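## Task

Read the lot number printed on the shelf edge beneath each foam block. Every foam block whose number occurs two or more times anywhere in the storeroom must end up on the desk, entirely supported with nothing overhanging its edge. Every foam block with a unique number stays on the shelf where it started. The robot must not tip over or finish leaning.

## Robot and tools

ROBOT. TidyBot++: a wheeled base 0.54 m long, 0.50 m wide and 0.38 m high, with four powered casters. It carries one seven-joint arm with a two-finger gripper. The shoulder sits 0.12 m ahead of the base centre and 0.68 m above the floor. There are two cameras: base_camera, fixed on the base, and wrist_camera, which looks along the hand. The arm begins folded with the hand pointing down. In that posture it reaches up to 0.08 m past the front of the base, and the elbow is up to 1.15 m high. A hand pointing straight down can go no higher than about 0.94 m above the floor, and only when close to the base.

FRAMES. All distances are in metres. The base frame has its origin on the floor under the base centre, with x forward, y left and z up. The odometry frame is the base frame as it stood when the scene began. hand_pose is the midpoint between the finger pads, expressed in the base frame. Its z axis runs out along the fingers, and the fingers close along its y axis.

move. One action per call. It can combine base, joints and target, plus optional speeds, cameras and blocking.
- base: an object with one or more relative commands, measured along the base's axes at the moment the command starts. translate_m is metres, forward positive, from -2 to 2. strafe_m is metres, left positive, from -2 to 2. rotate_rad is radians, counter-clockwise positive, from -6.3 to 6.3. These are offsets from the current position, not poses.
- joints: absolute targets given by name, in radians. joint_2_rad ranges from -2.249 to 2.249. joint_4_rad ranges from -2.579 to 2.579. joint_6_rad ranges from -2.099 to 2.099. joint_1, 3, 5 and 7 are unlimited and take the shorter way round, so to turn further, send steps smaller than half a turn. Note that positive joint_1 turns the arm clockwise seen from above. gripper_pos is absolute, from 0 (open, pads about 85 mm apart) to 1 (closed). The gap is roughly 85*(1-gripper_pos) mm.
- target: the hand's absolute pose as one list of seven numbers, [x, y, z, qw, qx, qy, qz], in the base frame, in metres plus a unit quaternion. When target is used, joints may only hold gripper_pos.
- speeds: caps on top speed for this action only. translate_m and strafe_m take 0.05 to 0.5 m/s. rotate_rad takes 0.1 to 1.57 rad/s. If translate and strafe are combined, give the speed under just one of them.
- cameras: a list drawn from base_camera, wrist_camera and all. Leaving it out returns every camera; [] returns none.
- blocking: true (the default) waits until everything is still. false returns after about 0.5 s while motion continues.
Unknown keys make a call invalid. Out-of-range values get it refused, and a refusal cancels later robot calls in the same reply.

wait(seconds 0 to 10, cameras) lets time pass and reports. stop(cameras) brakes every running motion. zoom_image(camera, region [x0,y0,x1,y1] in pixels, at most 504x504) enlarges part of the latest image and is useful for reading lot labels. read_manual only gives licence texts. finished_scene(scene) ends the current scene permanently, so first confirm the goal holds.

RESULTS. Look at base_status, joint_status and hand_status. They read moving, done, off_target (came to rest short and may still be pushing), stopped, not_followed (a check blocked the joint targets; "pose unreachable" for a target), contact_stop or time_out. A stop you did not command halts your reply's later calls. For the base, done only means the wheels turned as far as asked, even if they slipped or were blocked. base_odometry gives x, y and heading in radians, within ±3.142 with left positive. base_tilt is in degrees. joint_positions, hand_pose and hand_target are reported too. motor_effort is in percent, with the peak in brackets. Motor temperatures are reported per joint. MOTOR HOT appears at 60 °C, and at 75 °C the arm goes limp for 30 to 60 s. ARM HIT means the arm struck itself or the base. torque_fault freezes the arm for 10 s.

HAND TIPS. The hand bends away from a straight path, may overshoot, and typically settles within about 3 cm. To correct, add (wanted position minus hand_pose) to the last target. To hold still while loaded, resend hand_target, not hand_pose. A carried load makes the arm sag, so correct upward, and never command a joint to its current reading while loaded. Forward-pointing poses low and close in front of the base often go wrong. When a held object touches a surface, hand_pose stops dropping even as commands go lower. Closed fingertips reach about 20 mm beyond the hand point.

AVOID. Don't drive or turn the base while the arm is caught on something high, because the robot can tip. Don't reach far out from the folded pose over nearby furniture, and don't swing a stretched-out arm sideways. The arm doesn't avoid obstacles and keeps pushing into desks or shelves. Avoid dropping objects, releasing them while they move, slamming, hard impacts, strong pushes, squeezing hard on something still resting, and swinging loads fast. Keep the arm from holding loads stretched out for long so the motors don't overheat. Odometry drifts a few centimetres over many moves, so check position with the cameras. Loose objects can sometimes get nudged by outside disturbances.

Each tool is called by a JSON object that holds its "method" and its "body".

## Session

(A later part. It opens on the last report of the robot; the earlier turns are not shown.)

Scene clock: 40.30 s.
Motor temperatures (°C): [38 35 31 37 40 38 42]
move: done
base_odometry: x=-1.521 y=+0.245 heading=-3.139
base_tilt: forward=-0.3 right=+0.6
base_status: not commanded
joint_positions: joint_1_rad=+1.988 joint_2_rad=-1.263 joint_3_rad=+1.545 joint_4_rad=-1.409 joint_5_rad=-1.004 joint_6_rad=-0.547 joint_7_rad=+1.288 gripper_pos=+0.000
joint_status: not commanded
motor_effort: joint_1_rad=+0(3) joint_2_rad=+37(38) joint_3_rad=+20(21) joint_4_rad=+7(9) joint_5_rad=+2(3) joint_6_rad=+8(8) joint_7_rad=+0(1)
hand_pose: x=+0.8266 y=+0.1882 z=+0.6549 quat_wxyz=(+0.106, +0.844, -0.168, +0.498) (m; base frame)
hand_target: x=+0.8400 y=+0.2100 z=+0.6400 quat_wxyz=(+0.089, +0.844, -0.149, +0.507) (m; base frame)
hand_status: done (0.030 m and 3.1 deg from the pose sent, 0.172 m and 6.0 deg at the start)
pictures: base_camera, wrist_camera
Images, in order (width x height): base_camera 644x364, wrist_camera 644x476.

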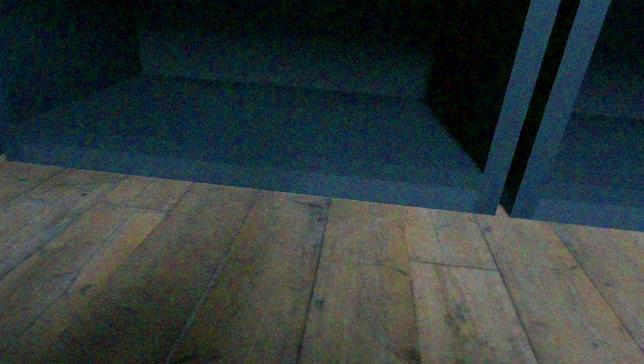

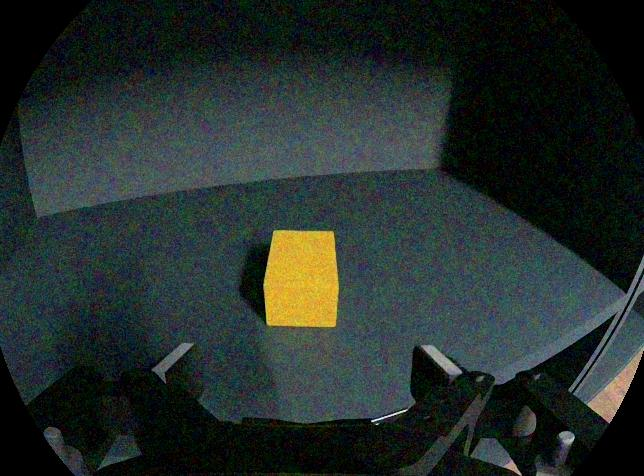

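{"method": "move", "body": {"target": [0.935, 0.187, 0.618, 0.0894, 0.844, -0.149, 0.507]}}

Scene clock: 41.87 s.
Motor temperatures (°C): [38 35 31 37 40 38 42]
move: done
base_odometry: x=-1.521 y=+0.245 heading=-3.139
base_tilt: forward=-0.3 right=+0.6
base_status: not commanded
joint_positions: joint_1_rad=+2.230 joint_2_rad=-1.368 joint_3_rad=+1.554 joint_4_rad=-1.093 joint_5_rad=-1.062 joint_6_rad=-0.548 joint_7_rad=+1.287 gripper_pos=+0.000
joint_status: not commanded
motor_effort: joint_1_rad=-1(2) joint_2_rad=+44(45) joint_3_rad=+19(21) joint_4_rad=+4(7) joint_5_rad=+2(2) joint_6_rad=+7(8) joint_7_rad=+0(1)
hand_pose: x=+0.9340 y=+0.1755 z=+0.6460 quat_wxyz=(+0.117, +0.835, -0.126, +0.523) (m; base frame)
hand_target: x=+0.9350 y=+0.1870 z=+0.6180 quat_wxyz=(+0.089, +0.844, -0.149, +0.507) (m; base frame)
hand_status: done (0.030 m and 4.6 deg from the pose sent, 0.114 m and 3.1 deg at the start)
pictures: base_camera, wrist_camera
Images, in order (width x height): base_camera 644x364, wrist_camera 644x476.

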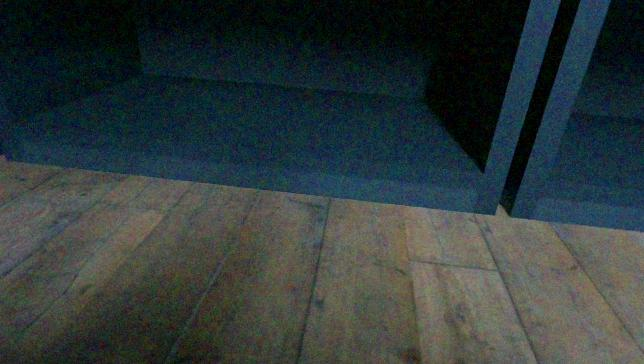

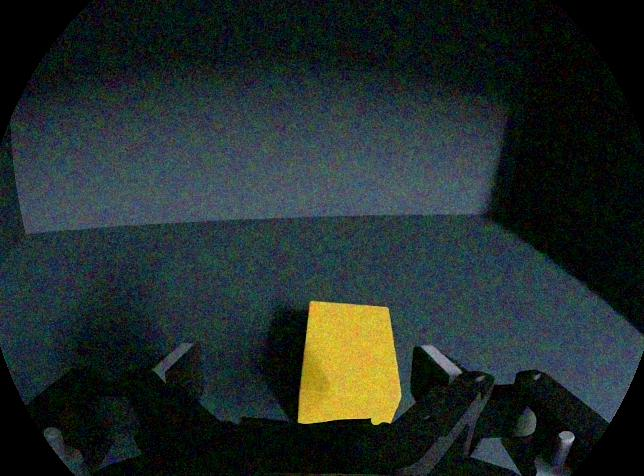

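{"method": "move", "body": {"target": [0.928, 0.165, 0.593, 0.0894, 0.844, -0.149, 0.507]}}

Scene clock: 43.00 s.
Motor temperatures (°C): [38 35 31 37 40 38 42]
move: done
base_odometry: x=-1.521 y=+0.245 heading=-3.139
base_tilt: forward=-0.3 right=+0.6
base_status: not commanded
joint_positions: joint_1_rad=+2.230 joint_2_rad=-1.376 joint_3_rad=+1.524 joint_4_rad=-1.150 joint_5_rad=-1.141 joint_6_rad=-0.535 joint_7_rad=+1.334 gripper_pos=+0.000
joint_status: not commanded
motor_effort: joint_1_rad=+0(1) joint_2_rad=+43(45) joint_3_rad=+19(20) joint_4_rad=+4(6) joint_5_rad=+1(2) joint_6_rad=+8(8) joint_7_rad=+0(0)
hand_pose: x=+0.9261 y=+0.1630 z=+0.6178 quat_wxyz=(+0.102, +0.843, -0.146, +0.508) (m; base frame)
hand_target: x=+0.9280 y=+0.1650 z=+0.5930 quat_wxyz=(+0.089, +0.844, -0.149, +0.507) (m; base frame)
hand_status: done (0.025 m and 1.5 deg from the pose sent, 0.054 m and 4.6 deg at the start)
pictures: base_camera, wrist_camera
Images, in order (width x height): base_camera 644x364, wrist_camera 644x476.

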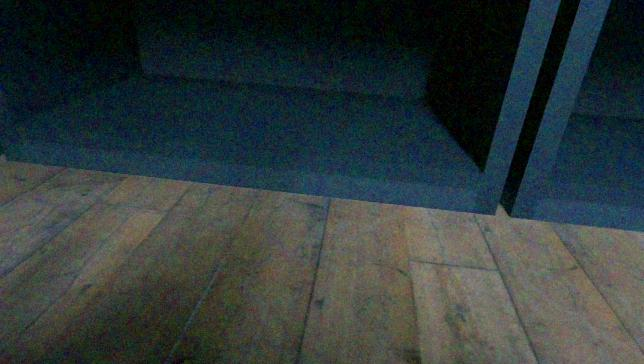

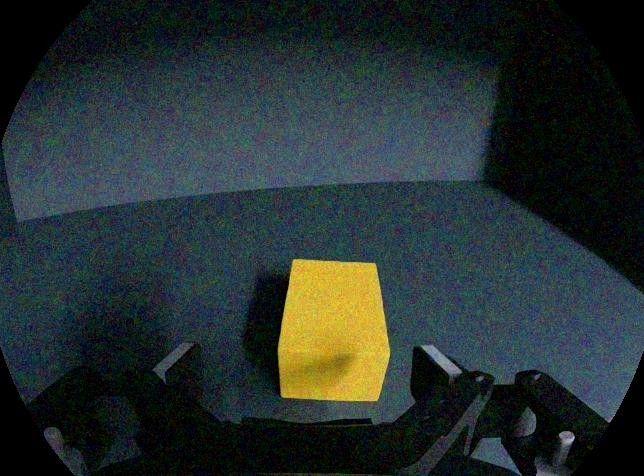

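{"method": "move", "body": {"target": [0.957, 0.138, 0.59, 0.0894, 0.844, -0.149, 0.507]}}

Scene clock: 44.13 s.
Motor temperatures (°C): [38 35 31 37 40 38 42]
move: done
base_odometry: x=-1.521 y=+0.245 heading=-3.139
base_tilt: forward=-0.3 right=+0.6
base_status: not commanded
joint_positions: joint_1_rad=+2.318 joint_2_rad=-1.384 joint_3_rad=+1.524 joint_4_rad=-1.101 joint_5_rad=-1.184 joint_6_rad=-0.535 joint_7_rad=+1.353 gripper_pos=+0.000
joint_status: not commanded
motor_effort: joint_1_rad=+0(4) joint_2_rad=+45(45) joint_3_rad=+19(20) joint_4_rad=+4(6) joint_5_rad=+2(2) joint_6_rad=+8(8) joint_7_rad=+0(1)
hand_pose: x=+0.9498 y=+0.1225 z=+0.6168 quat_wxyz=(+0.102, +0.839, -0.163, +0.508) (m; base frame)
hand_target: x=+0.9570 y=+0.1380 z=+0.5900 quat_wxyz=(+0.089, +0.844, -0.149, +0.507) (m; base frame)
hand_status: done (0.032 m and 2.3 deg from the pose sent, 0.049 m and 1.5 deg at the start)
pictures: base_camera, wrist_camera
Images, in order (width x height): base_camera 644x364, wrist_camera 644x476.

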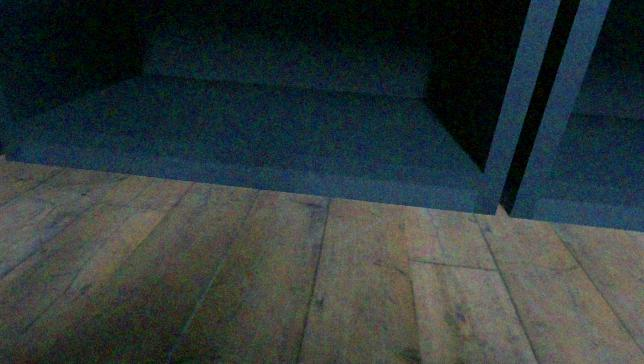

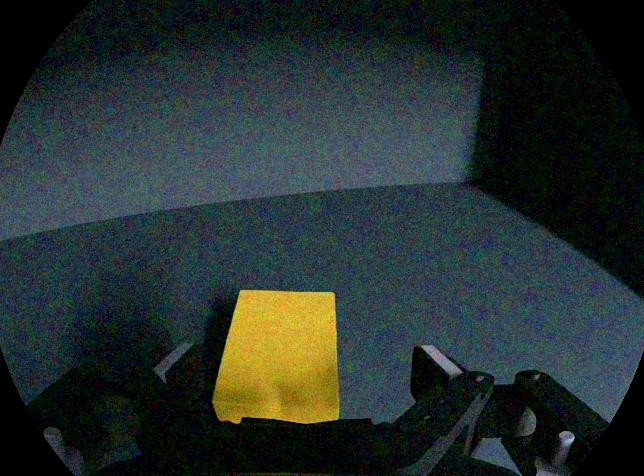

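{"method": "move", "body": {"target": [0.97, 0.15, 0.583, 0.0894, 0.844, -0.149, 0.507]}}

{"method": "move", "body": {"joints": {"gripper_pos":0.5}}}

Scene clock: 45.70 s.
Motor temperatures (°C): [38 35 31 37 40 38 42]
move: done
base_odometry: x=-1.521 y=+0.245 heading=-3.139
base_tilt: forward=-0.3 right=+0.6
base_status: not commanded
joint_positions: joint_1_rad=+2.332 joint_2_rad=-1.420 joint_3_rad=+1.532 joint_4_rad=-1.017 joint_5_rad=-1.184 joint_6_rad=-0.535 joint_7_rad=+1.317 gripper_pos=+0.000
joint_status: not commanded
motor_effort: joint_1_rad=+0(2) joint_2_rad=+46(47) joint_3_rad=+18(19) joint_4_rad=+3(5) joint_5_rad=+2(2) joint_6_rad=+7(8) joint_7_rad=+0(1)
hand_pose: x=+0.9668 y=+0.1533 z=+0.6054 quat_wxyz=(+0.093, +0.841, -0.140, +0.514) (m; base frame)
hand_target: x=+0.9700 y=+0.1500 z=+0.5830 quat_wxyz=(+0.089, +0.844, -0.149, +0.507) (m; base frame)
hand_status: done (0.023 m and 1.4 deg from the pose sent, 0.048 m and 2.3 deg at the start)
pictures: base_camera, wrist_camera
Images, in order (width x height): base_camera 644x364, wrist_camera 644x476.

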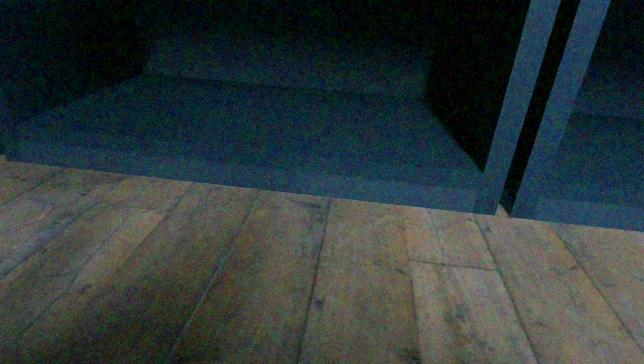

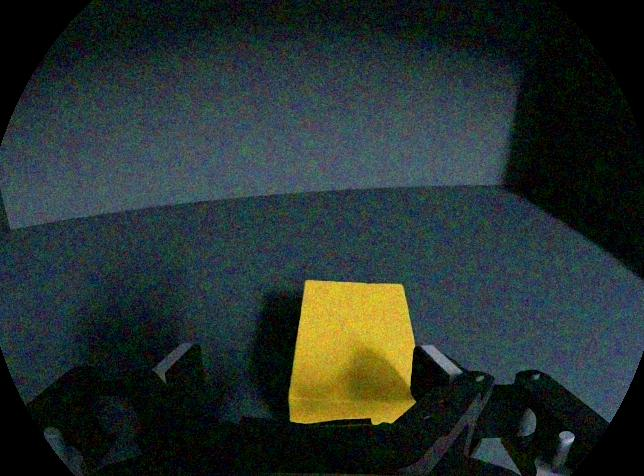

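Scene clock: 46.53 s.
Motor temperatures (°C): [38 35 31 37 40 38 42]
move: done
base_odometry: x=-1.521 y=+0.245 heading=-3.139
base_tilt: forward=-0.3 right=+0.6
base_status: not commanded
joint_positions: joint_1_rad=+2.332 joint_2_rad=-1.420 joint_3_rad=+1.532 joint_4_rad=-1.017 joint_5_rad=-1.184 joint_6_rad=-0.535 joint_7_rad=+1.317 gripper_pos=+0.500
joint_status: all done
motor_effort: joint_1_rad=+0(1) joint_2_rad=+45(46) joint_3_rad=+18(19) joint_4_rad=+3(4) joint_5_rad=+2(2) joint_6_rad=+8(9) joint_7_rad=+0(1)
hand_pose: x=+0.9668 y=+0.1533 z=+0.6054 quat_wxyz=(+0.093, +0.841, -0.140, +0.514) (m; base frame)
hand_target: x=+0.9700 y=+0.1500 z=+0.5830 quat_wxyz=(+0.089, +0.844, -0.149, +0.507) (m; base frame)
hand_status: not commanded
pictures: base_camera, wrist_camera
Images, in order (width x height): base_camera 644x364, wrist_camera 644x476.

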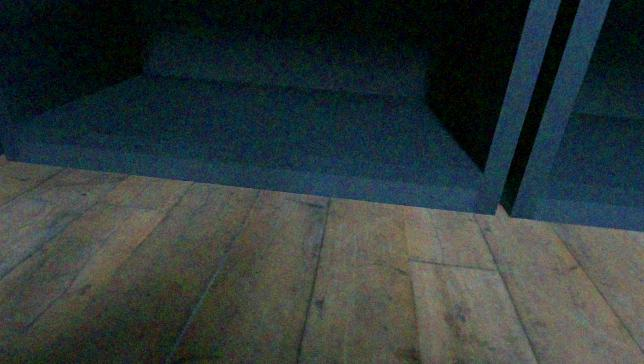

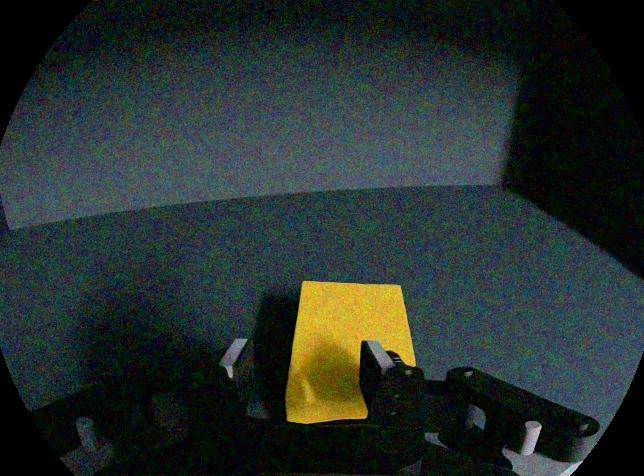

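{"method": "move", "body": {"joints": {"gripper_pos":0}, "cameras": []}}

{"method": "move", "body": {"target": [0.966, 0.138, 0.555, 0.0894, 0.844, -0.149, 0.507]}}

Scene clock: 47.57 s.
Motor temperatures (°C): [38 35 31 37 40 38 42]
move: done
base_odometry: x=-1.521 y=+0.245 heading=-3.139
base_tilt: forward=-0.3 right=+0.6
base_status: not commanded
joint_positions: joint_1_rad=+2.332 joint_2_rad=-1.420 joint_3_rad=+1.532 joint_4_rad=-1.017 joint_5_rad=-1.184 joint_6_rad=-0.535 joint_7_rad=+1.317 gripper_pos=+0.000
joint_status: all done
motor_effort: joint_1_rad=+0(1) joint_2_rad=+46(47) joint_3_rad=+18(19) joint_4_rad=+3(4) joint_5_rad=+2(2) joint_6_rad=+8(8) joint_7_rad=+0(1)
hand_pose: x=+0.9668 y=+0.1533 z=+0.6054 quat_wxyz=(+0.093, +0.841, -0.140, +0.514) (m; base frame)
hand_target: x=+0.9700 y=+0.1500 z=+0.5830 quat_wxyz=(+0.089, +0.844, -0.149, +0.507) (m; base frame)
hand_status: not commanded
pictures: none
No camera images: "cameras" was empty.

Scene clock: 48.30 s.
Motor temperatures (°C): [38 35 31 37 40 38 42]
move: off_target
base_odometry: x=-1.521 y=+0.245 heading=-3.139
base_tilt: forward=-0.3 right=+0.6
base_status: not commanded
joint_positions: joint_1_rad=+2.332 joint_2_rad=-1.434 joint_3_rad=+1.522 joint_4_rad=-1.038 joint_5_rad=-1.211 joint_6_rad=-0.505 joint_7_rad=+1.339 gripper_pos=+0.000
joint_status: not commanded
motor_effort: joint_1_rad=+0(2) joint_2_rad=+42(46) joint_3_rad=+16(18) joint_4_rad=+3(4) joint_5_rad=+1(2) joint_6_rad=+6(8) joint_7_rad=+0(1)
hand_pose: x=+0.9671 y=+0.1472 z=+0.5954 quat_wxyz=(+0.093, +0.839, -0.141, +0.517) (m; base frame)
hand_target: x=+0.9660 y=+0.1380 z=+0.5550 quat_wxyz=(+0.089, +0.844, -0.149, +0.507) (m; base frame)
hand_status: off_target (0.042 m and 1.7 deg from the pose sent, 0.053 m and 1.4 deg at the start)
pictures: base_camera, wrist_camera
Images, in order (width x height): base_camera 644x364, wrist_camera 644x476.

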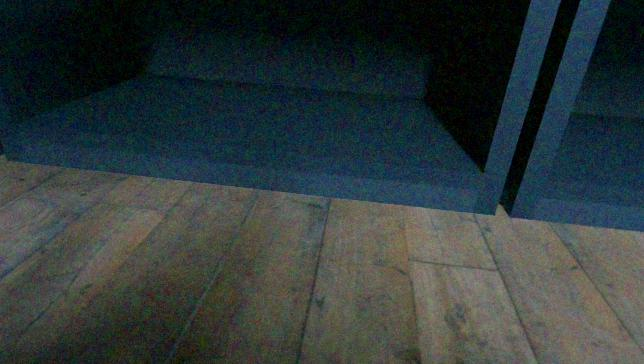

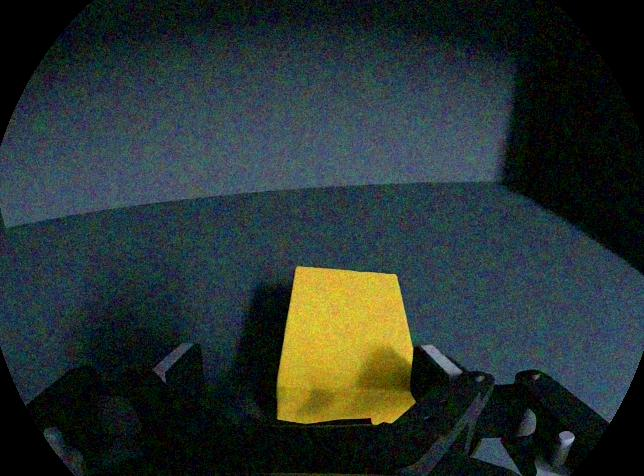

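{"method": "move", "body": {"target": [0.957, 0.125, 0.59, 0.0894, 0.844, -0.149, 0.507]}}

{"method": "move", "body": {"target": [0.955, 0.123, 0.56, 0.0894, 0.844, -0.149, 0.507]}}

Scene clock: 49.30 s.
Motor temperatures (°C): [38 35 31 37 40 38 42]
move: done
base_odometry: x=-1.521 y=+0.245 heading=-3.139
base_tilt: forward=-0.3 right=+0.6
base_status: not commanded
joint_positions: joint_1_rad=+2.333 joint_2_rad=-1.409 joint_3_rad=+1.514 joint_4_rad=-1.093 joint_5_rad=-1.235 joint_6_rad=-0.505 joint_7_rad=+1.421 gripper_pos=+0.000
joint_status: not commanded
motor_effort: joint_1_rad=-1(2) joint_2_rad=+45(46) joint_3_rad=+19(19) joint_4_rad=+4(5) joint_5_rad=+1(2) joint_6_rad=+8(8) joint_7_rad=+0(1)
hand_pose: x=+0.9582 y=+0.1227 z=+0.6032 quat_wxyz=(+0.106, +0.841, -0.142, +0.511) (m; base frame)
hand_target: x=+0.9570 y=+0.1250 z=+0.5900 quat_wxyz=(+0.089, +0.844, -0.149, +0.507) (m; base frame)
hand_status: done (0.013 m and 2.2 deg from the pose sent, 0.025 m and 1.7 deg at the start)
pictures: base_camera, wrist_camera
Images, in order (width x height): base_camera 644x364, wrist_camera 644x476.

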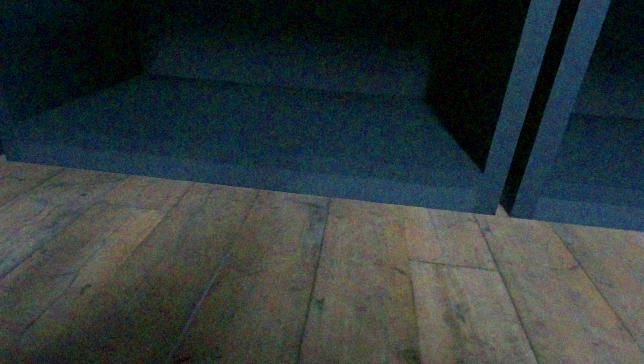

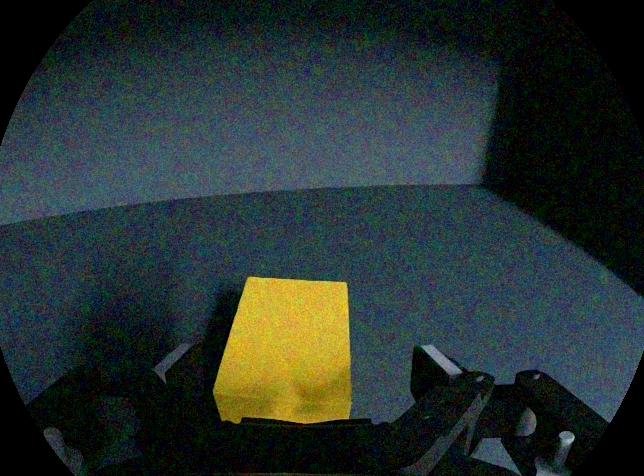

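Scene clock: 50.13 s.
Motor temperatures (°C): [38 36 31 37 40 38 42]
move: done
base_odometry: x=-1.521 y=+0.245 heading=-3.139
base_tilt: forward=-0.3 right=+0.6
base_status: not commanded
joint_positions: joint_1_rad=+2.333 joint_2_rad=-1.436 joint_3_rad=+1.510 joint_4_rad=-1.112 joint_5_rad=-1.304 joint_6_rad=-0.499 joint_7_rad=+1.451 gripper_pos=+0.000
joint_status: not commanded
motor_effort: joint_1_rad=-1(1) joint_2_rad=+44(46) joint_3_rad=+19(20) joint_4_rad=+4(4) joint_5_rad=+1(2) joint_6_rad=+8(8) joint_7_rad=+0(1)
hand_pose: x=+0.9560 y=+0.1213 z=+0.5810 quat_wxyz=(+0.097, +0.844, -0.149, +0.505) (m; base frame)
hand_target: x=+0.9550 y=+0.1230 z=+0.5600 quat_wxyz=(+0.089, +0.844, -0.149, +0.507) (m; base frame)
hand_status: done (0.021 m and 0.9 deg from the pose sent, 0.043 m and 2.2 deg at the start)
pictures: base_camera, wrist_camera
Images, in order (width x height): base_camera 644x364, wrist_camera 644x476.

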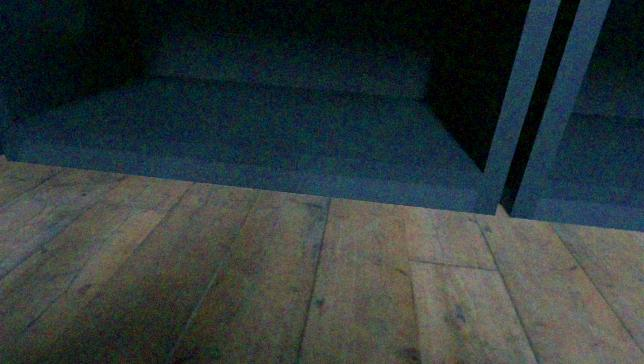

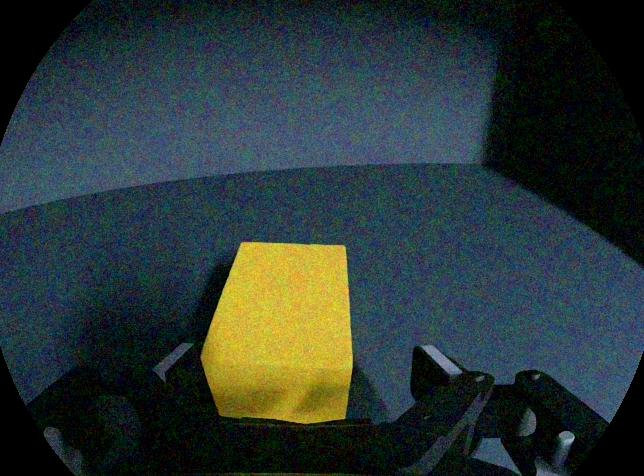

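{"method": "move", "body": {"target": [0.972, 0.131, 0.558, 0.0894, 0.844, -0.149, 0.507], "cameras": ["wrist_camera"]}}

{"method": "move", "body": {"joints": {"gripper_pos":0.45}, "cameras": ["wrist_camera"]}}

Scene clock: 51.23 s.
Motor temperatures (°C): [38 36 31 37 40 38 42]
move: done
base_odometry: x=-1.521 y=+0.245 heading=-3.139
base_tilt: forward=-0.3 right=+0.6
base_status: not commanded
joint_positions: joint_1_rad=+2.348 joint_2_rad=-1.444 joint_3_rad=+1.510 joint_4_rad=-1.052 joint_5_rad=-1.304 joint_6_rad=-0.499 joint_7_rad=+1.400 gripper_pos=+0.000
joint_status: not commanded
motor_effort: joint_1_rad=-1(1) joint_2_rad=+45(46) joint_3_rad=+18(19) joint_4_rad=+3(4) joint_5_rad=+1(2) joint_6_rad=+8(9) joint_7_rad=+0(1)
hand_pose: x=+0.9694 y=+0.1412 z=+0.5806 quat_wxyz=(+0.076, +0.843, -0.149, +0.511) (m; base frame)
hand_target: x=+0.9720 y=+0.1310 z=+0.5580 quat_wxyz=(+0.089, +0.844, -0.149, +0.507) (m; base frame)
hand_status: done (0.025 m and 1.6 deg from the pose sent, 0.030 m and 0.9 deg at the start)
pictures: wrist_camera
Images, in order (width x height): wrist_camera 644x476.

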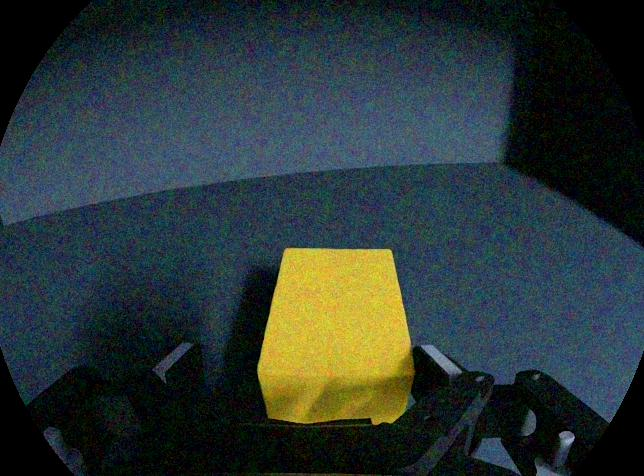

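Scene clock: 52.03 s.
Motor temperatures (°C): [38 36 31 37 40 38 42]
move: done
base_odometry: x=-1.521 y=+0.245 heading=-3.139
base_tilt: forward=-0.3 right=+0.6
base_status: not commanded
joint_positions: joint_1_rad=+2.348 joint_2_rad=-1.444 joint_3_rad=+1.512 joint_4_rad=-1.052 joint_5_rad=-1.304 joint_6_rad=-0.499 joint_7_rad=+1.400 gripper_pos=+0.432
joint_status: all done
motor_effort: joint_1_rad=+1(1) joint_2_rad=+43(46) joint_3_rad=+18(19) joint_4_rad=+2(4) joint_5_rad=+1(2) joint_6_rad=+7(8) joint_7_rad=+0(1)
hand_pose: x=+0.9696 y=+0.1408 z=+0.5816 quat_wxyz=(+0.077, +0.843, -0.149, +0.512) (m; base frame)
hand_target: x=+0.9720 y=+0.1310 z=+0.5580 quat_wxyz=(+0.089, +0.844, -0.149, +0.507) (m; base frame)
hand_status: not commanded
pictures: wrist_camera
Images, in order (width x height): wrist_camera 644x476.

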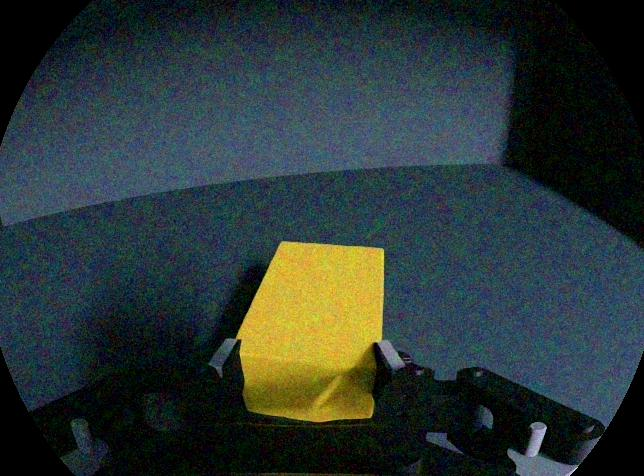

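{"method": "move", "body": {"joints": {"gripper_pos":0.62}, "cameras": ["wrist_camera"]}}

{"method": "move", "body": {"target": [0.965, 0.135, 0.64, 0.0894, 0.844, -0.149, 0.507], "cameras": ["wrist_camera"]}}

Scene clock: 52.83 s.
Motor temperatures (°C): [38 36 31 37 40 38 42]
move: off_target
base_odometry: x=-1.521 y=+0.245 heading=-3.139
base_tilt: forward=-0.3 right=+0.6
base_status: not commanded
joint_positions: joint_1_rad=+2.348 joint_2_rad=-1.444 joint_3_rad=+1.512 joint_4_rad=-1.052 joint_5_rad=-1.304 joint_6_rad=-0.499 joint_7_rad=+1.400 gripper_pos=+0.450
joint_status: gripper_pos off_target (ended at +0.450, target +0.620)
motor_effort: joint_1_rad=+1(1) joint_2_rad=+43(44) joint_3_rad=+17(18) joint_4_rad=+2(3) joint_5_rad=+1(2) joint_6_rad=+7(7) joint_7_rad=+0(0)
hand_pose: x=+0.9696 y=+0.1407 z=+0.5817 quat_wxyz=(+0.077, +0.842, -0.149, +0.512) (m; base frame)
hand_target: x=+0.9720 y=+0.1310 z=+0.5580 quat_wxyz=(+0.089, +0.844, -0.149, +0.507) (m; base frame)
hand_status: not commanded
pictures: wrist_camera
Images, in order (width x height): wrist_camera 644x476.

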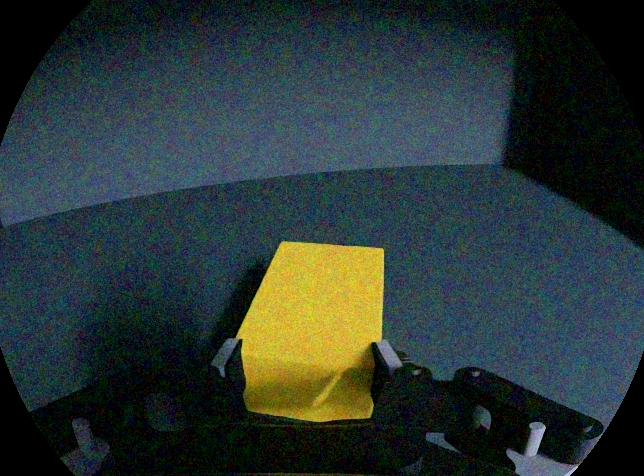

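Scene clock: 53.93 s.
Motor temperatures (°C): [38 36 31 37 40 38 42]
move: done
base_odometry: x=-1.521 y=+0.245 heading=-3.139
base_tilt: forward=-0.3 right=+0.6
base_status: not commanded
joint_positions: joint_1_rad=+2.348 joint_2_rad=-1.340 joint_3_rad=+1.547 joint_4_rad=-1.039 joint_5_rad=-1.265 joint_6_rad=-0.551 joint_7_rad=+1.400 gripper_pos=+0.450
joint_status: not commanded
motor_effort: joint_1_rad=+0(1) joint_2_rad=+45(50) joint_3_rad=+18(21) joint_4_rad=+4(5) joint_5_rad=+1(1) joint_6_rad=+8(9) joint_7_rad=+0(1)
hand_pose: x=+0.9694 y=+0.1395 z=+0.6595 quat_wxyz=(+0.064, +0.833, -0.158, +0.526) (m; base frame)
hand_target: x=+0.9650 y=+0.1350 z=+0.6400 quat_wxyz=(+0.089, +0.844, -0.149, +0.507) (m; base frame)
hand_status: done (0.020 m and 4.0 deg from the pose sent, 0.059 m and 1.6 deg at the start)
pictures: wrist_camera
Images, in order (width x height): wrist_camera 644x476.

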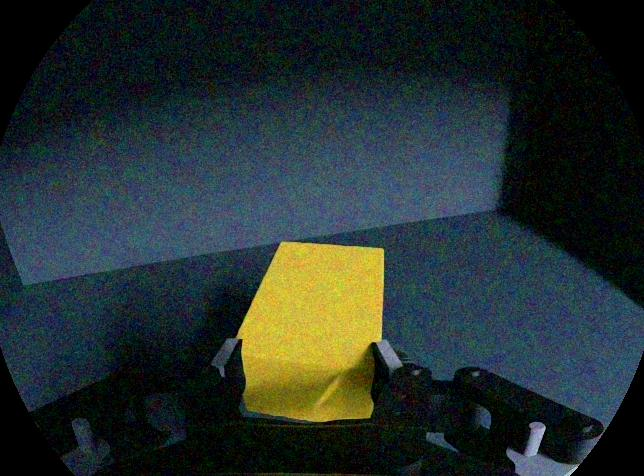

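{"method": "move", "body": {"base": {"translate_m":-1.1}, "cameras": ["wrist_camera"]}}

{"method": "move", "body": {"base": {"rotate_rad":-1.57}, "target": [0.55, 0.03, 0.90, 0, 0.857, 0, 0.515]}}

Scene clock: 58.07 s.
Motor temperatures (°C): [38 36 31 37 40 37 42]
move: done
base_odometry: x=-0.421 y=+0.248 heading=-3.138
base_tilt: forward=-0.3 right=+0.6
base_status: done
joint_positions: joint_1_rad=+2.350 joint_2_rad=-1.340 joint_3_rad=+1.547 joint_4_rad=-1.035 joint_5_rad=-1.264 joint_6_rad=-0.552 joint_7_rad=+1.400 gripper_pos=+0.450
joint_status: not commanded
motor_effort: joint_1_rad=-1(3) joint_2_rad=+46(47) joint_3_rad=+18(19) joint_4_rad=+4(7) joint_5_rad=+1(1) joint_6_rad=+9(9) joint_7_rad=+0(1)
hand_pose: x=+0.9704 y=+0.1401 z=+0.6600 quat_wxyz=(+0.064, +0.833, -0.156, +0.527) (m; base frame)
hand_target: x=+0.9650 y=+0.1350 z=+0.6400 quat_wxyz=(+0.089, +0.844, -0.149, +0.507) (m; base frame)
hand_status: not commanded
pictures: wrist_camera
Images, in order (width x height): wrist_camera 644x476.

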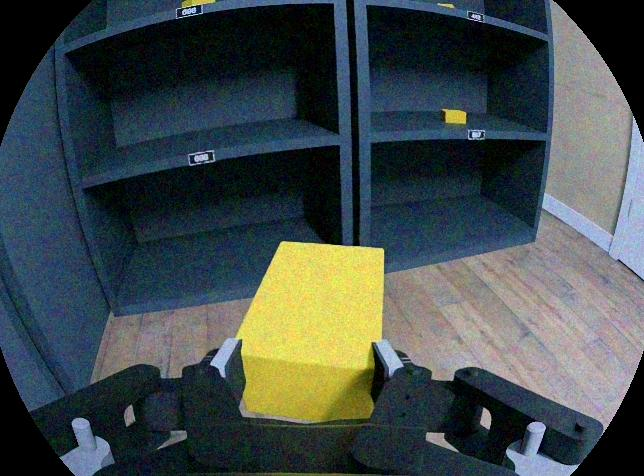

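Scene clock: 61.67 s.
Motor temperatures (°C): [38 36 31 37 40 38 42]
move: done
base_odometry: x=-0.421 y=+0.248 heading=+1.576
base_tilt: forward=-0.3 right=+0.6
base_status: done
joint_positions: joint_1_rad=+0.112 joint_2_rad=-0.383 joint_3_rad=+2.972 joint_4_rad=-1.998 joint_5_rad=-0.025 joint_6_rad=-0.464 joint_7_rad=+1.419 gripper_pos=+0.451
joint_status: not commanded
motor_effort: joint_1_rad=+0(9) joint_2_rad=-7(48) joint_3_rad=+2(21) joint_4_rad=+23(24) joint_5_rad=+1(2) joint_6_rad=+8(9) joint_7_rad=+0(1)
hand_pose: x=+0.5457 y=+0.0383 z=+0.9033 quat_wxyz=(-0.033, +0.863, -0.037, +0.504) (m; base frame)
hand_target: x=+0.5500 y=+0.0300 z=+0.9000 quat_wxyz=(+0.000, +0.857, +0.000, +0.515) (m; base frame)
hand_status: done (0.010 m and 5.8 deg from the pose sent, 0.496 m and 19.6 deg at the start)
pictures: base_camera, wrist_camera
Images, in order (width x height): base_camera 644x364, wrist_camera 644x476.

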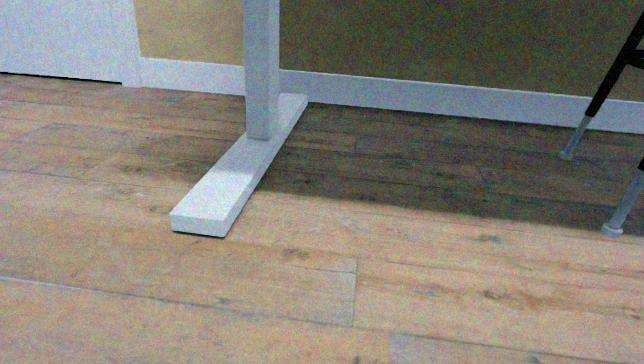

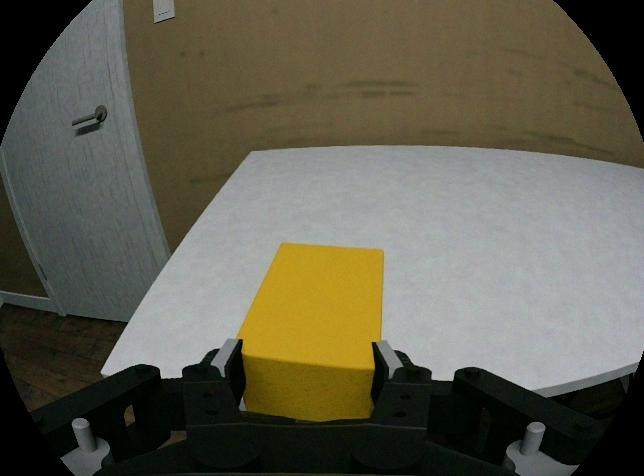

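{"method": "move", "body": {"target": [0.86, -0.05, 0.88, 0, 0.857, 0, 0.515], "cameras": ["wrist_camera"]}}

{"method": "move", "body": {"target": [0.86, -0.05, 0.81, 0, 0.857, 0, 0.515], "cameras": ["wrist_camera"]}}

Scene clock: 64.07 s.
Motor temperatures (°C): [38 36 31 37 40 38 42]
move: done
base_odometry: x=-0.421 y=+0.248 heading=+1.576
base_tilt: forward=-0.3 right=+0.6
base_status: not commanded
joint_positions: joint_1_rad=+0.173 joint_2_rad=+0.370 joint_3_rad=+3.001 joint_4_rad=-1.347 joint_5_rad=-0.058 joint_6_rad=-0.406 joint_7_rad=+1.723 gripper_pos=+0.451
joint_status: not commanded
motor_effort: joint_1_rad=-1(1) joint_2_rad=-33(36) joint_3_rad=-1(2) joint_4_rad=+22(23) joint_5_rad=+0(1) joint_6_rad=+8(9) joint_7_rad=+0(1)
hand_pose: x=+0.8444 y=-0.0312 z=+0.8682 quat_wxyz=(+0.002, +0.871, +0.018, +0.490) (m; base frame)
hand_target: x=+0.8600 y=-0.0500 z=+0.8800 quat_wxyz=(+0.000, +0.857, +0.000, +0.515) (m; base frame)
hand_status: done (0.027 m and 3.9 deg from the pose sent, 0.327 m and 5.8 deg at the start)
pictures: wrist_camera
Images, in order (width x height): wrist_camera 644x476.

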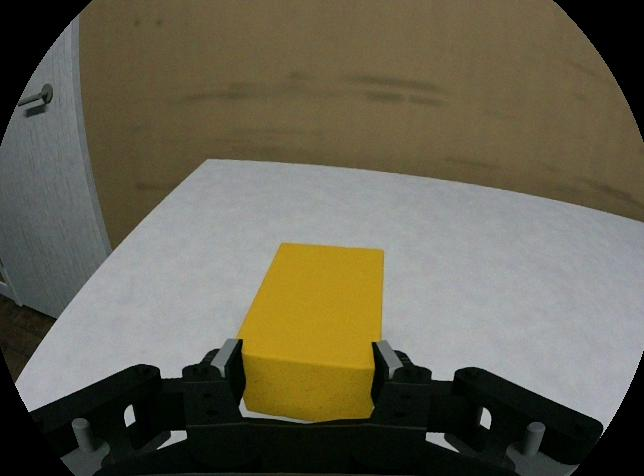

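Scene clock: 65.53 s.
Motor temperatures (°C): [38 36 31 37 40 38 42]
move: done
base_odometry: x=-0.421 y=+0.248 heading=+1.576
base_tilt: forward=-0.3 right=+0.6
base_status: not commanded
joint_positions: joint_1_rad=+0.237 joint_2_rad=+0.420 joint_3_rad=+2.936 joint_4_rad=-1.469 joint_5_rad=-0.058 joint_6_rad=-0.198 joint_7_rad=+1.723 gripper_pos=+0.451
joint_status: not commanded
motor_effort: joint_1_rad=-1(1) joint_2_rad=-34(37) joint_3_rad=-2(2) joint_4_rad=+21(23) joint_5_rad=+0(1) joint_6_rad=+8(9) joint_7_rad=+0(1)
hand_pose: x=+0.8554 y=-0.0427 z=+0.8204 quat_wxyz=(-0.004, +0.862, +0.002, +0.508) (m; base frame)
hand_target: x=+0.8600 y=-0.0500 z=+0.8100 quat_wxyz=(+0.000, +0.857, +0.000, +0.515) (m; base frame)
hand_status: done (0.014 m and 1.1 deg from the pose sent, 0.063 m and 3.9 deg at the start)
pictures: wrist_camera
Images, in order (width x height): wrist_camera 644x476.

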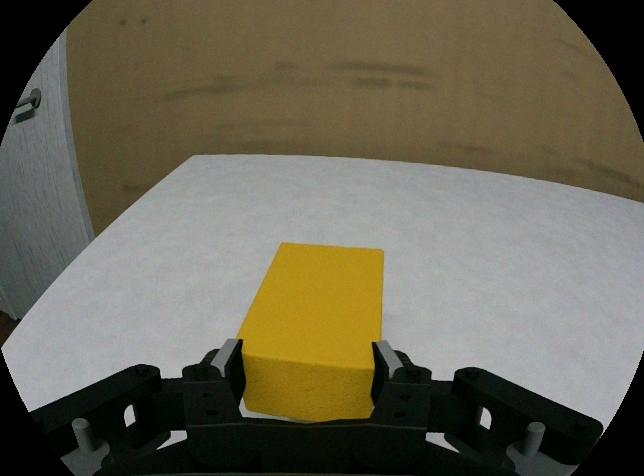

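{"method": "move", "body": {"target": [0.86, -0.05, 0.78, 0, 0.857, 0, 0.515], "cameras": ["wrist_camera"]}}

{"method": "move", "body": {"target": [0.86, -0.05, 0.76, 0, 0.857, 0, 0.515], "cameras": ["wrist_camera"]}}

{"method": "move", "body": {"target": [0.86, -0.05, 0.745, 0, 0.857, 0, 0.515], "cameras": ["wrist_camera"]}}

Scene clock: 66.83 s.
Motor temperatures (°C): [38 36 31 37 40 38 42]
move: done
base_odometry: x=-0.421 y=+0.248 heading=+1.576
base_tilt: forward=-0.3 right=+0.6
base_status: not commanded
joint_positions: joint_1_rad=+0.247 joint_2_rad=+0.445 joint_3_rad=+2.920 joint_4_rad=-1.524 joint_5_rad=-0.031 joint_6_rad=-0.107 joint_7_rad=+1.699 gripper_pos=+0.451
joint_status: not commanded
motor_effort: joint_1_rad=+0(1) joint_2_rad=-35(36) joint_3_rad=-2(3) joint_4_rad=+21(22) joint_5_rad=+0(1) joint_6_rad=+7(9) joint_7_rad=+0(1)
hand_pose: x=+0.8576 y=-0.0427 z=+0.7963 quat_wxyz=(-0.005, +0.859, -0.002, +0.513) (m; base frame)
hand_target: x=+0.8600 y=-0.0500 z=+0.7800 quat_wxyz=(+0.000, +0.857, +0.000, +0.515) (m; base frame)
hand_status: done (0.018 m and 0.7 deg from the pose sent, 0.041 m and 1.1 deg at the start)
pictures: wrist_camera
Images, in order (width x height): wrist_camera 644x476.

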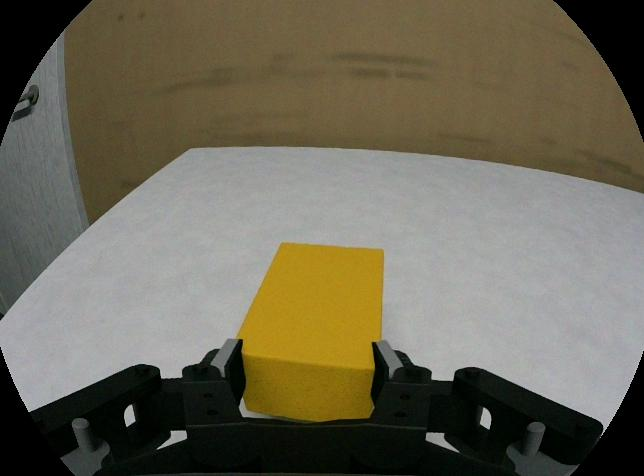

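Scene clock: 67.63 s.
Motor temperatures (°C): [38 36 31 37 40 38 42]
move: done
base_odometry: x=-0.421 y=+0.248 heading=+1.576
base_tilt: forward=-0.3 right=+0.6
base_status: not commanded
joint_positions: joint_1_rad=+0.247 joint_2_rad=+0.465 joint_3_rad=+2.920 joint_4_rad=-1.559 joint_5_rad=-0.001 joint_6_rad=-0.048 joint_7_rad=+1.670 gripper_pos=+0.451
joint_status: not commanded
motor_effort: joint_1_rad=+0(1) joint_2_rad=-35(37) joint_3_rad=-3(3) joint_4_rad=+20(22) joint_5_rad=+1(1) joint_6_rad=+8(9) joint_7_rad=+0(1)
hand_pose: x=+0.8588 y=-0.0439 z=+0.7787 quat_wxyz=(-0.005, +0.857, -0.004, +0.515) (m; base frame)
hand_target: x=+0.8600 y=-0.0500 z=+0.7600 quat_wxyz=(+0.000, +0.857, +0.000, +0.515) (m; base frame)
hand_status: done (0.020 m and 0.7 deg from the pose sent, 0.037 m and 0.7 deg at the start)
pictures: wrist_camera
Images, in order (width x height): wrist_camera 644x476.

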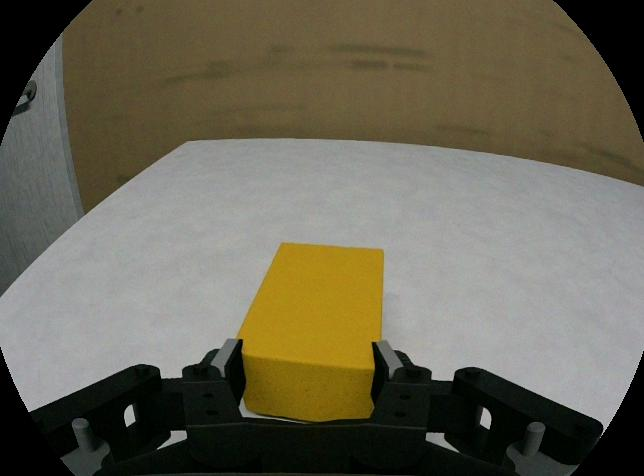

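Scene clock: 68.30 s.
Motor temperatures (°C): [38 36 31 37 40 38 42]
move: done
base_odometry: x=-0.421 y=+0.248 heading=+1.576
base_tilt: forward=-0.3 right=+0.6
base_status: not commanded
joint_positions: joint_1_rad=+0.247 joint_2_rad=+0.475 joint_3_rad=+2.920 joint_4_rad=-1.584 joint_5_rad=+0.024 joint_6_rad=-0.003 joint_7_rad=+1.645 gripper_pos=+0.451
joint_status: not commanded
motor_effort: joint_1_rad=-1(1) joint_2_rad=-32(35) joint_3_rad=-2(3) joint_4_rad=+19(20) joint_5_rad=+1(1) joint_6_rad=+7(8) joint_7_rad=+0(1)
hand_pose: x=+0.8592 y=-0.0440 z=+0.7700 quat_wxyz=(-0.005, +0.855, -0.005, +0.519) (m; base frame)
hand_target: x=+0.8600 y=-0.0500 z=+0.7450 quat_wxyz=(+0.000, +0.857, +0.000, +0.515) (m; base frame)
hand_status: done (0.026 m and 1.0 deg from the pose sent, 0.034 m and 0.7 deg at the start)
pictures: wrist_camera
Images, in order (width x height): wrist_camera 644x476.

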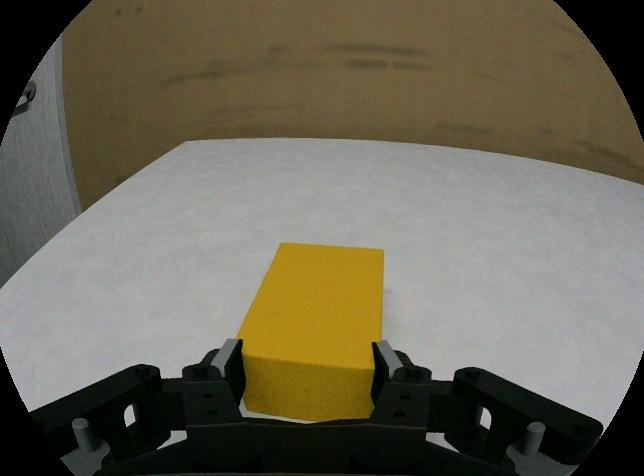

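Touching. Release gently and back off.

{"method": "move", "body": {"joints": {"gripper_pos":0.15}, "cameras": ["wrist_camera"]}}

{"method": "move", "body": {"base": {"translate_m":-0.2}, "speeds": {"translate_m":0.15}, "cameras": ["wrist_camera"]}}

{"method": "move", "body": {"target": [0.55, 0.03, 0.90, 0, 0.814, 0, 0.58], "cameras": ["wrist_camera"]}}

Scene clock: 69.30 s.
Motor temperatures (°C): [38 36 31 37 40 38 42]
move: done
base_odometry: x=-0.421 y=+0.248 heading=+1.576
base_tilt: forward=-0.3 right=+0.6
base_status: not commanded
joint_positions: joint_1_rad=+0.247 joint_2_rad=+0.481 joint_3_rad=+2.920 joint_4_rad=-1.584 joint_5_rad=+0.024 joint_6_rad=-0.003 joint_7_rad=+1.645 gripper_pos=+0.150
joint_status: all done
motor_effort: joint_1_rad=-1(1) joint_2_rad=-35(36) joint_3_rad=-3(3) joint_4_rad=+19(20) joint_5_rad=+1(1) joint_6_rad=+8(9) joint_7_rad=+0(1)
hand_pose: x=+0.8597 y=-0.0441 z=+0.7658 quat_wxyz=(-0.005, +0.856, -0.006, +0.517) (m; base frame)
hand_target: x=+0.8600 y=-0.0500 z=+0.7450 quat_wxyz=(+0.000, +0.857, +0.000, +0.515) (m; base frame)
hand_status: not commanded
pictures: wrist_camera
Images, in order (width x height): wrist_camera 644x476.

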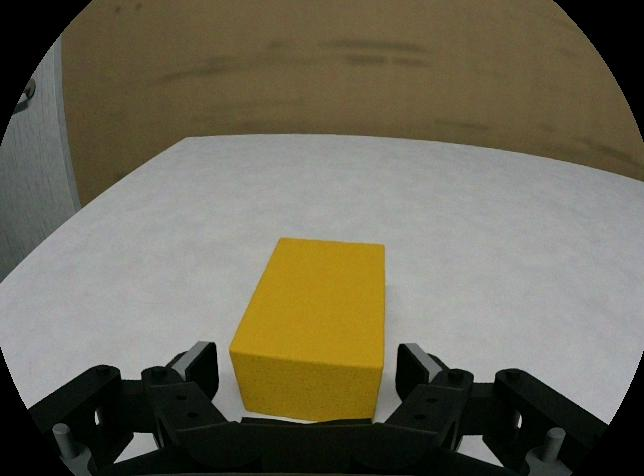

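Scene clock: 71.33 s.
Motor temperatures (°C): [38 36 31 37 40 38 42]
move: done
base_odometry: x=-0.420 y=+0.048 heading=+1.575
base_tilt: forward=-0.3 right=+0.6
base_status: done
joint_positions: joint_1_rad=+0.248 joint_2_rad=+0.484 joint_3_rad=+2.920 joint_4_rad=-1.585 joint_5_rad=+0.024 joint_6_rad=-0.003 joint_7_rad=+1.645 gripper_pos=+0.150
joint_status: not commanded
motor_effort: joint_1_rad=+0(2) joint_2_rad=-35(37) joint_3_rad=-3(3) joint_4_rad=+21(21) joint_5_rad=+1(1) joint_6_rad=+8(9) joint_7_rad=+0(1)
hand_pose: x=+0.8597 y=-0.0447 z=+0.7632 quat_wxyz=(-0.005, +0.857, -0.006, +0.515) (m; base frame)
hand_target: x=+0.8600 y=-0.0500 z=+0.7450 quat_wxyz=(+0.000, +0.857, +0.000, +0.515) (m; base frame)
hand_status: not commanded
pictures: wrist_camera
Images, in order (width x height): wrist_camera 644x476.

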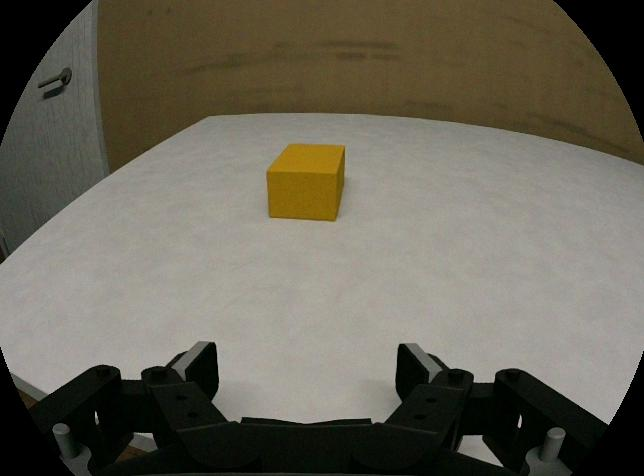

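Scene clock: 73.53 s.
Motor temperatures (°C): [38 36 31 37 40 38 42]
move: done
base_odometry: x=-0.420 y=+0.048 heading=+1.575
base_tilt: forward=-0.4 right=+0.6
base_status: not commanded
joint_positions: joint_1_rad=+0.171 joint_2_rad=-0.409 joint_3_rad=+2.933 joint_4_rad=-2.155 joint_5_rad=+0.024 joint_6_rad=-0.081 joint_7_rad=+1.544 gripper_pos=+0.150
joint_status: not commanded
motor_effort: joint_1_rad=-1(1) joint_2_rad=-6(37) joint_3_rad=+2(3) joint_4_rad=+21(23) joint_5_rad=+1(1) joint_6_rad=+8(9) joint_7_rad=+0(1)
hand_pose: x=+0.5616 y=+0.0310 z=+0.9288 quat_wxyz=(+0.026, +0.793, +0.032, +0.608) (m; base frame)
hand_target: x=+0.5500 y=+0.0300 z=+0.9000 quat_wxyz=(+0.000, +0.814, +0.000, +0.580) (m; base frame)
hand_status: done (0.031 m and 6.2 deg from the pose sent, 0.347 m and 8.9 deg at the start)
pictures: wrist_camera
Images, in order (width x height): wrist_camera 644x476.

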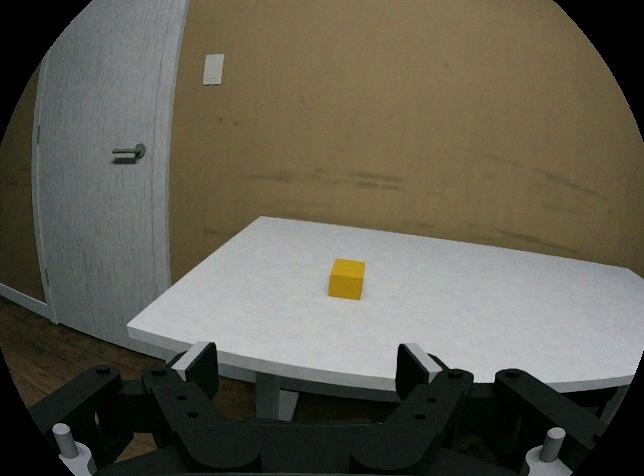

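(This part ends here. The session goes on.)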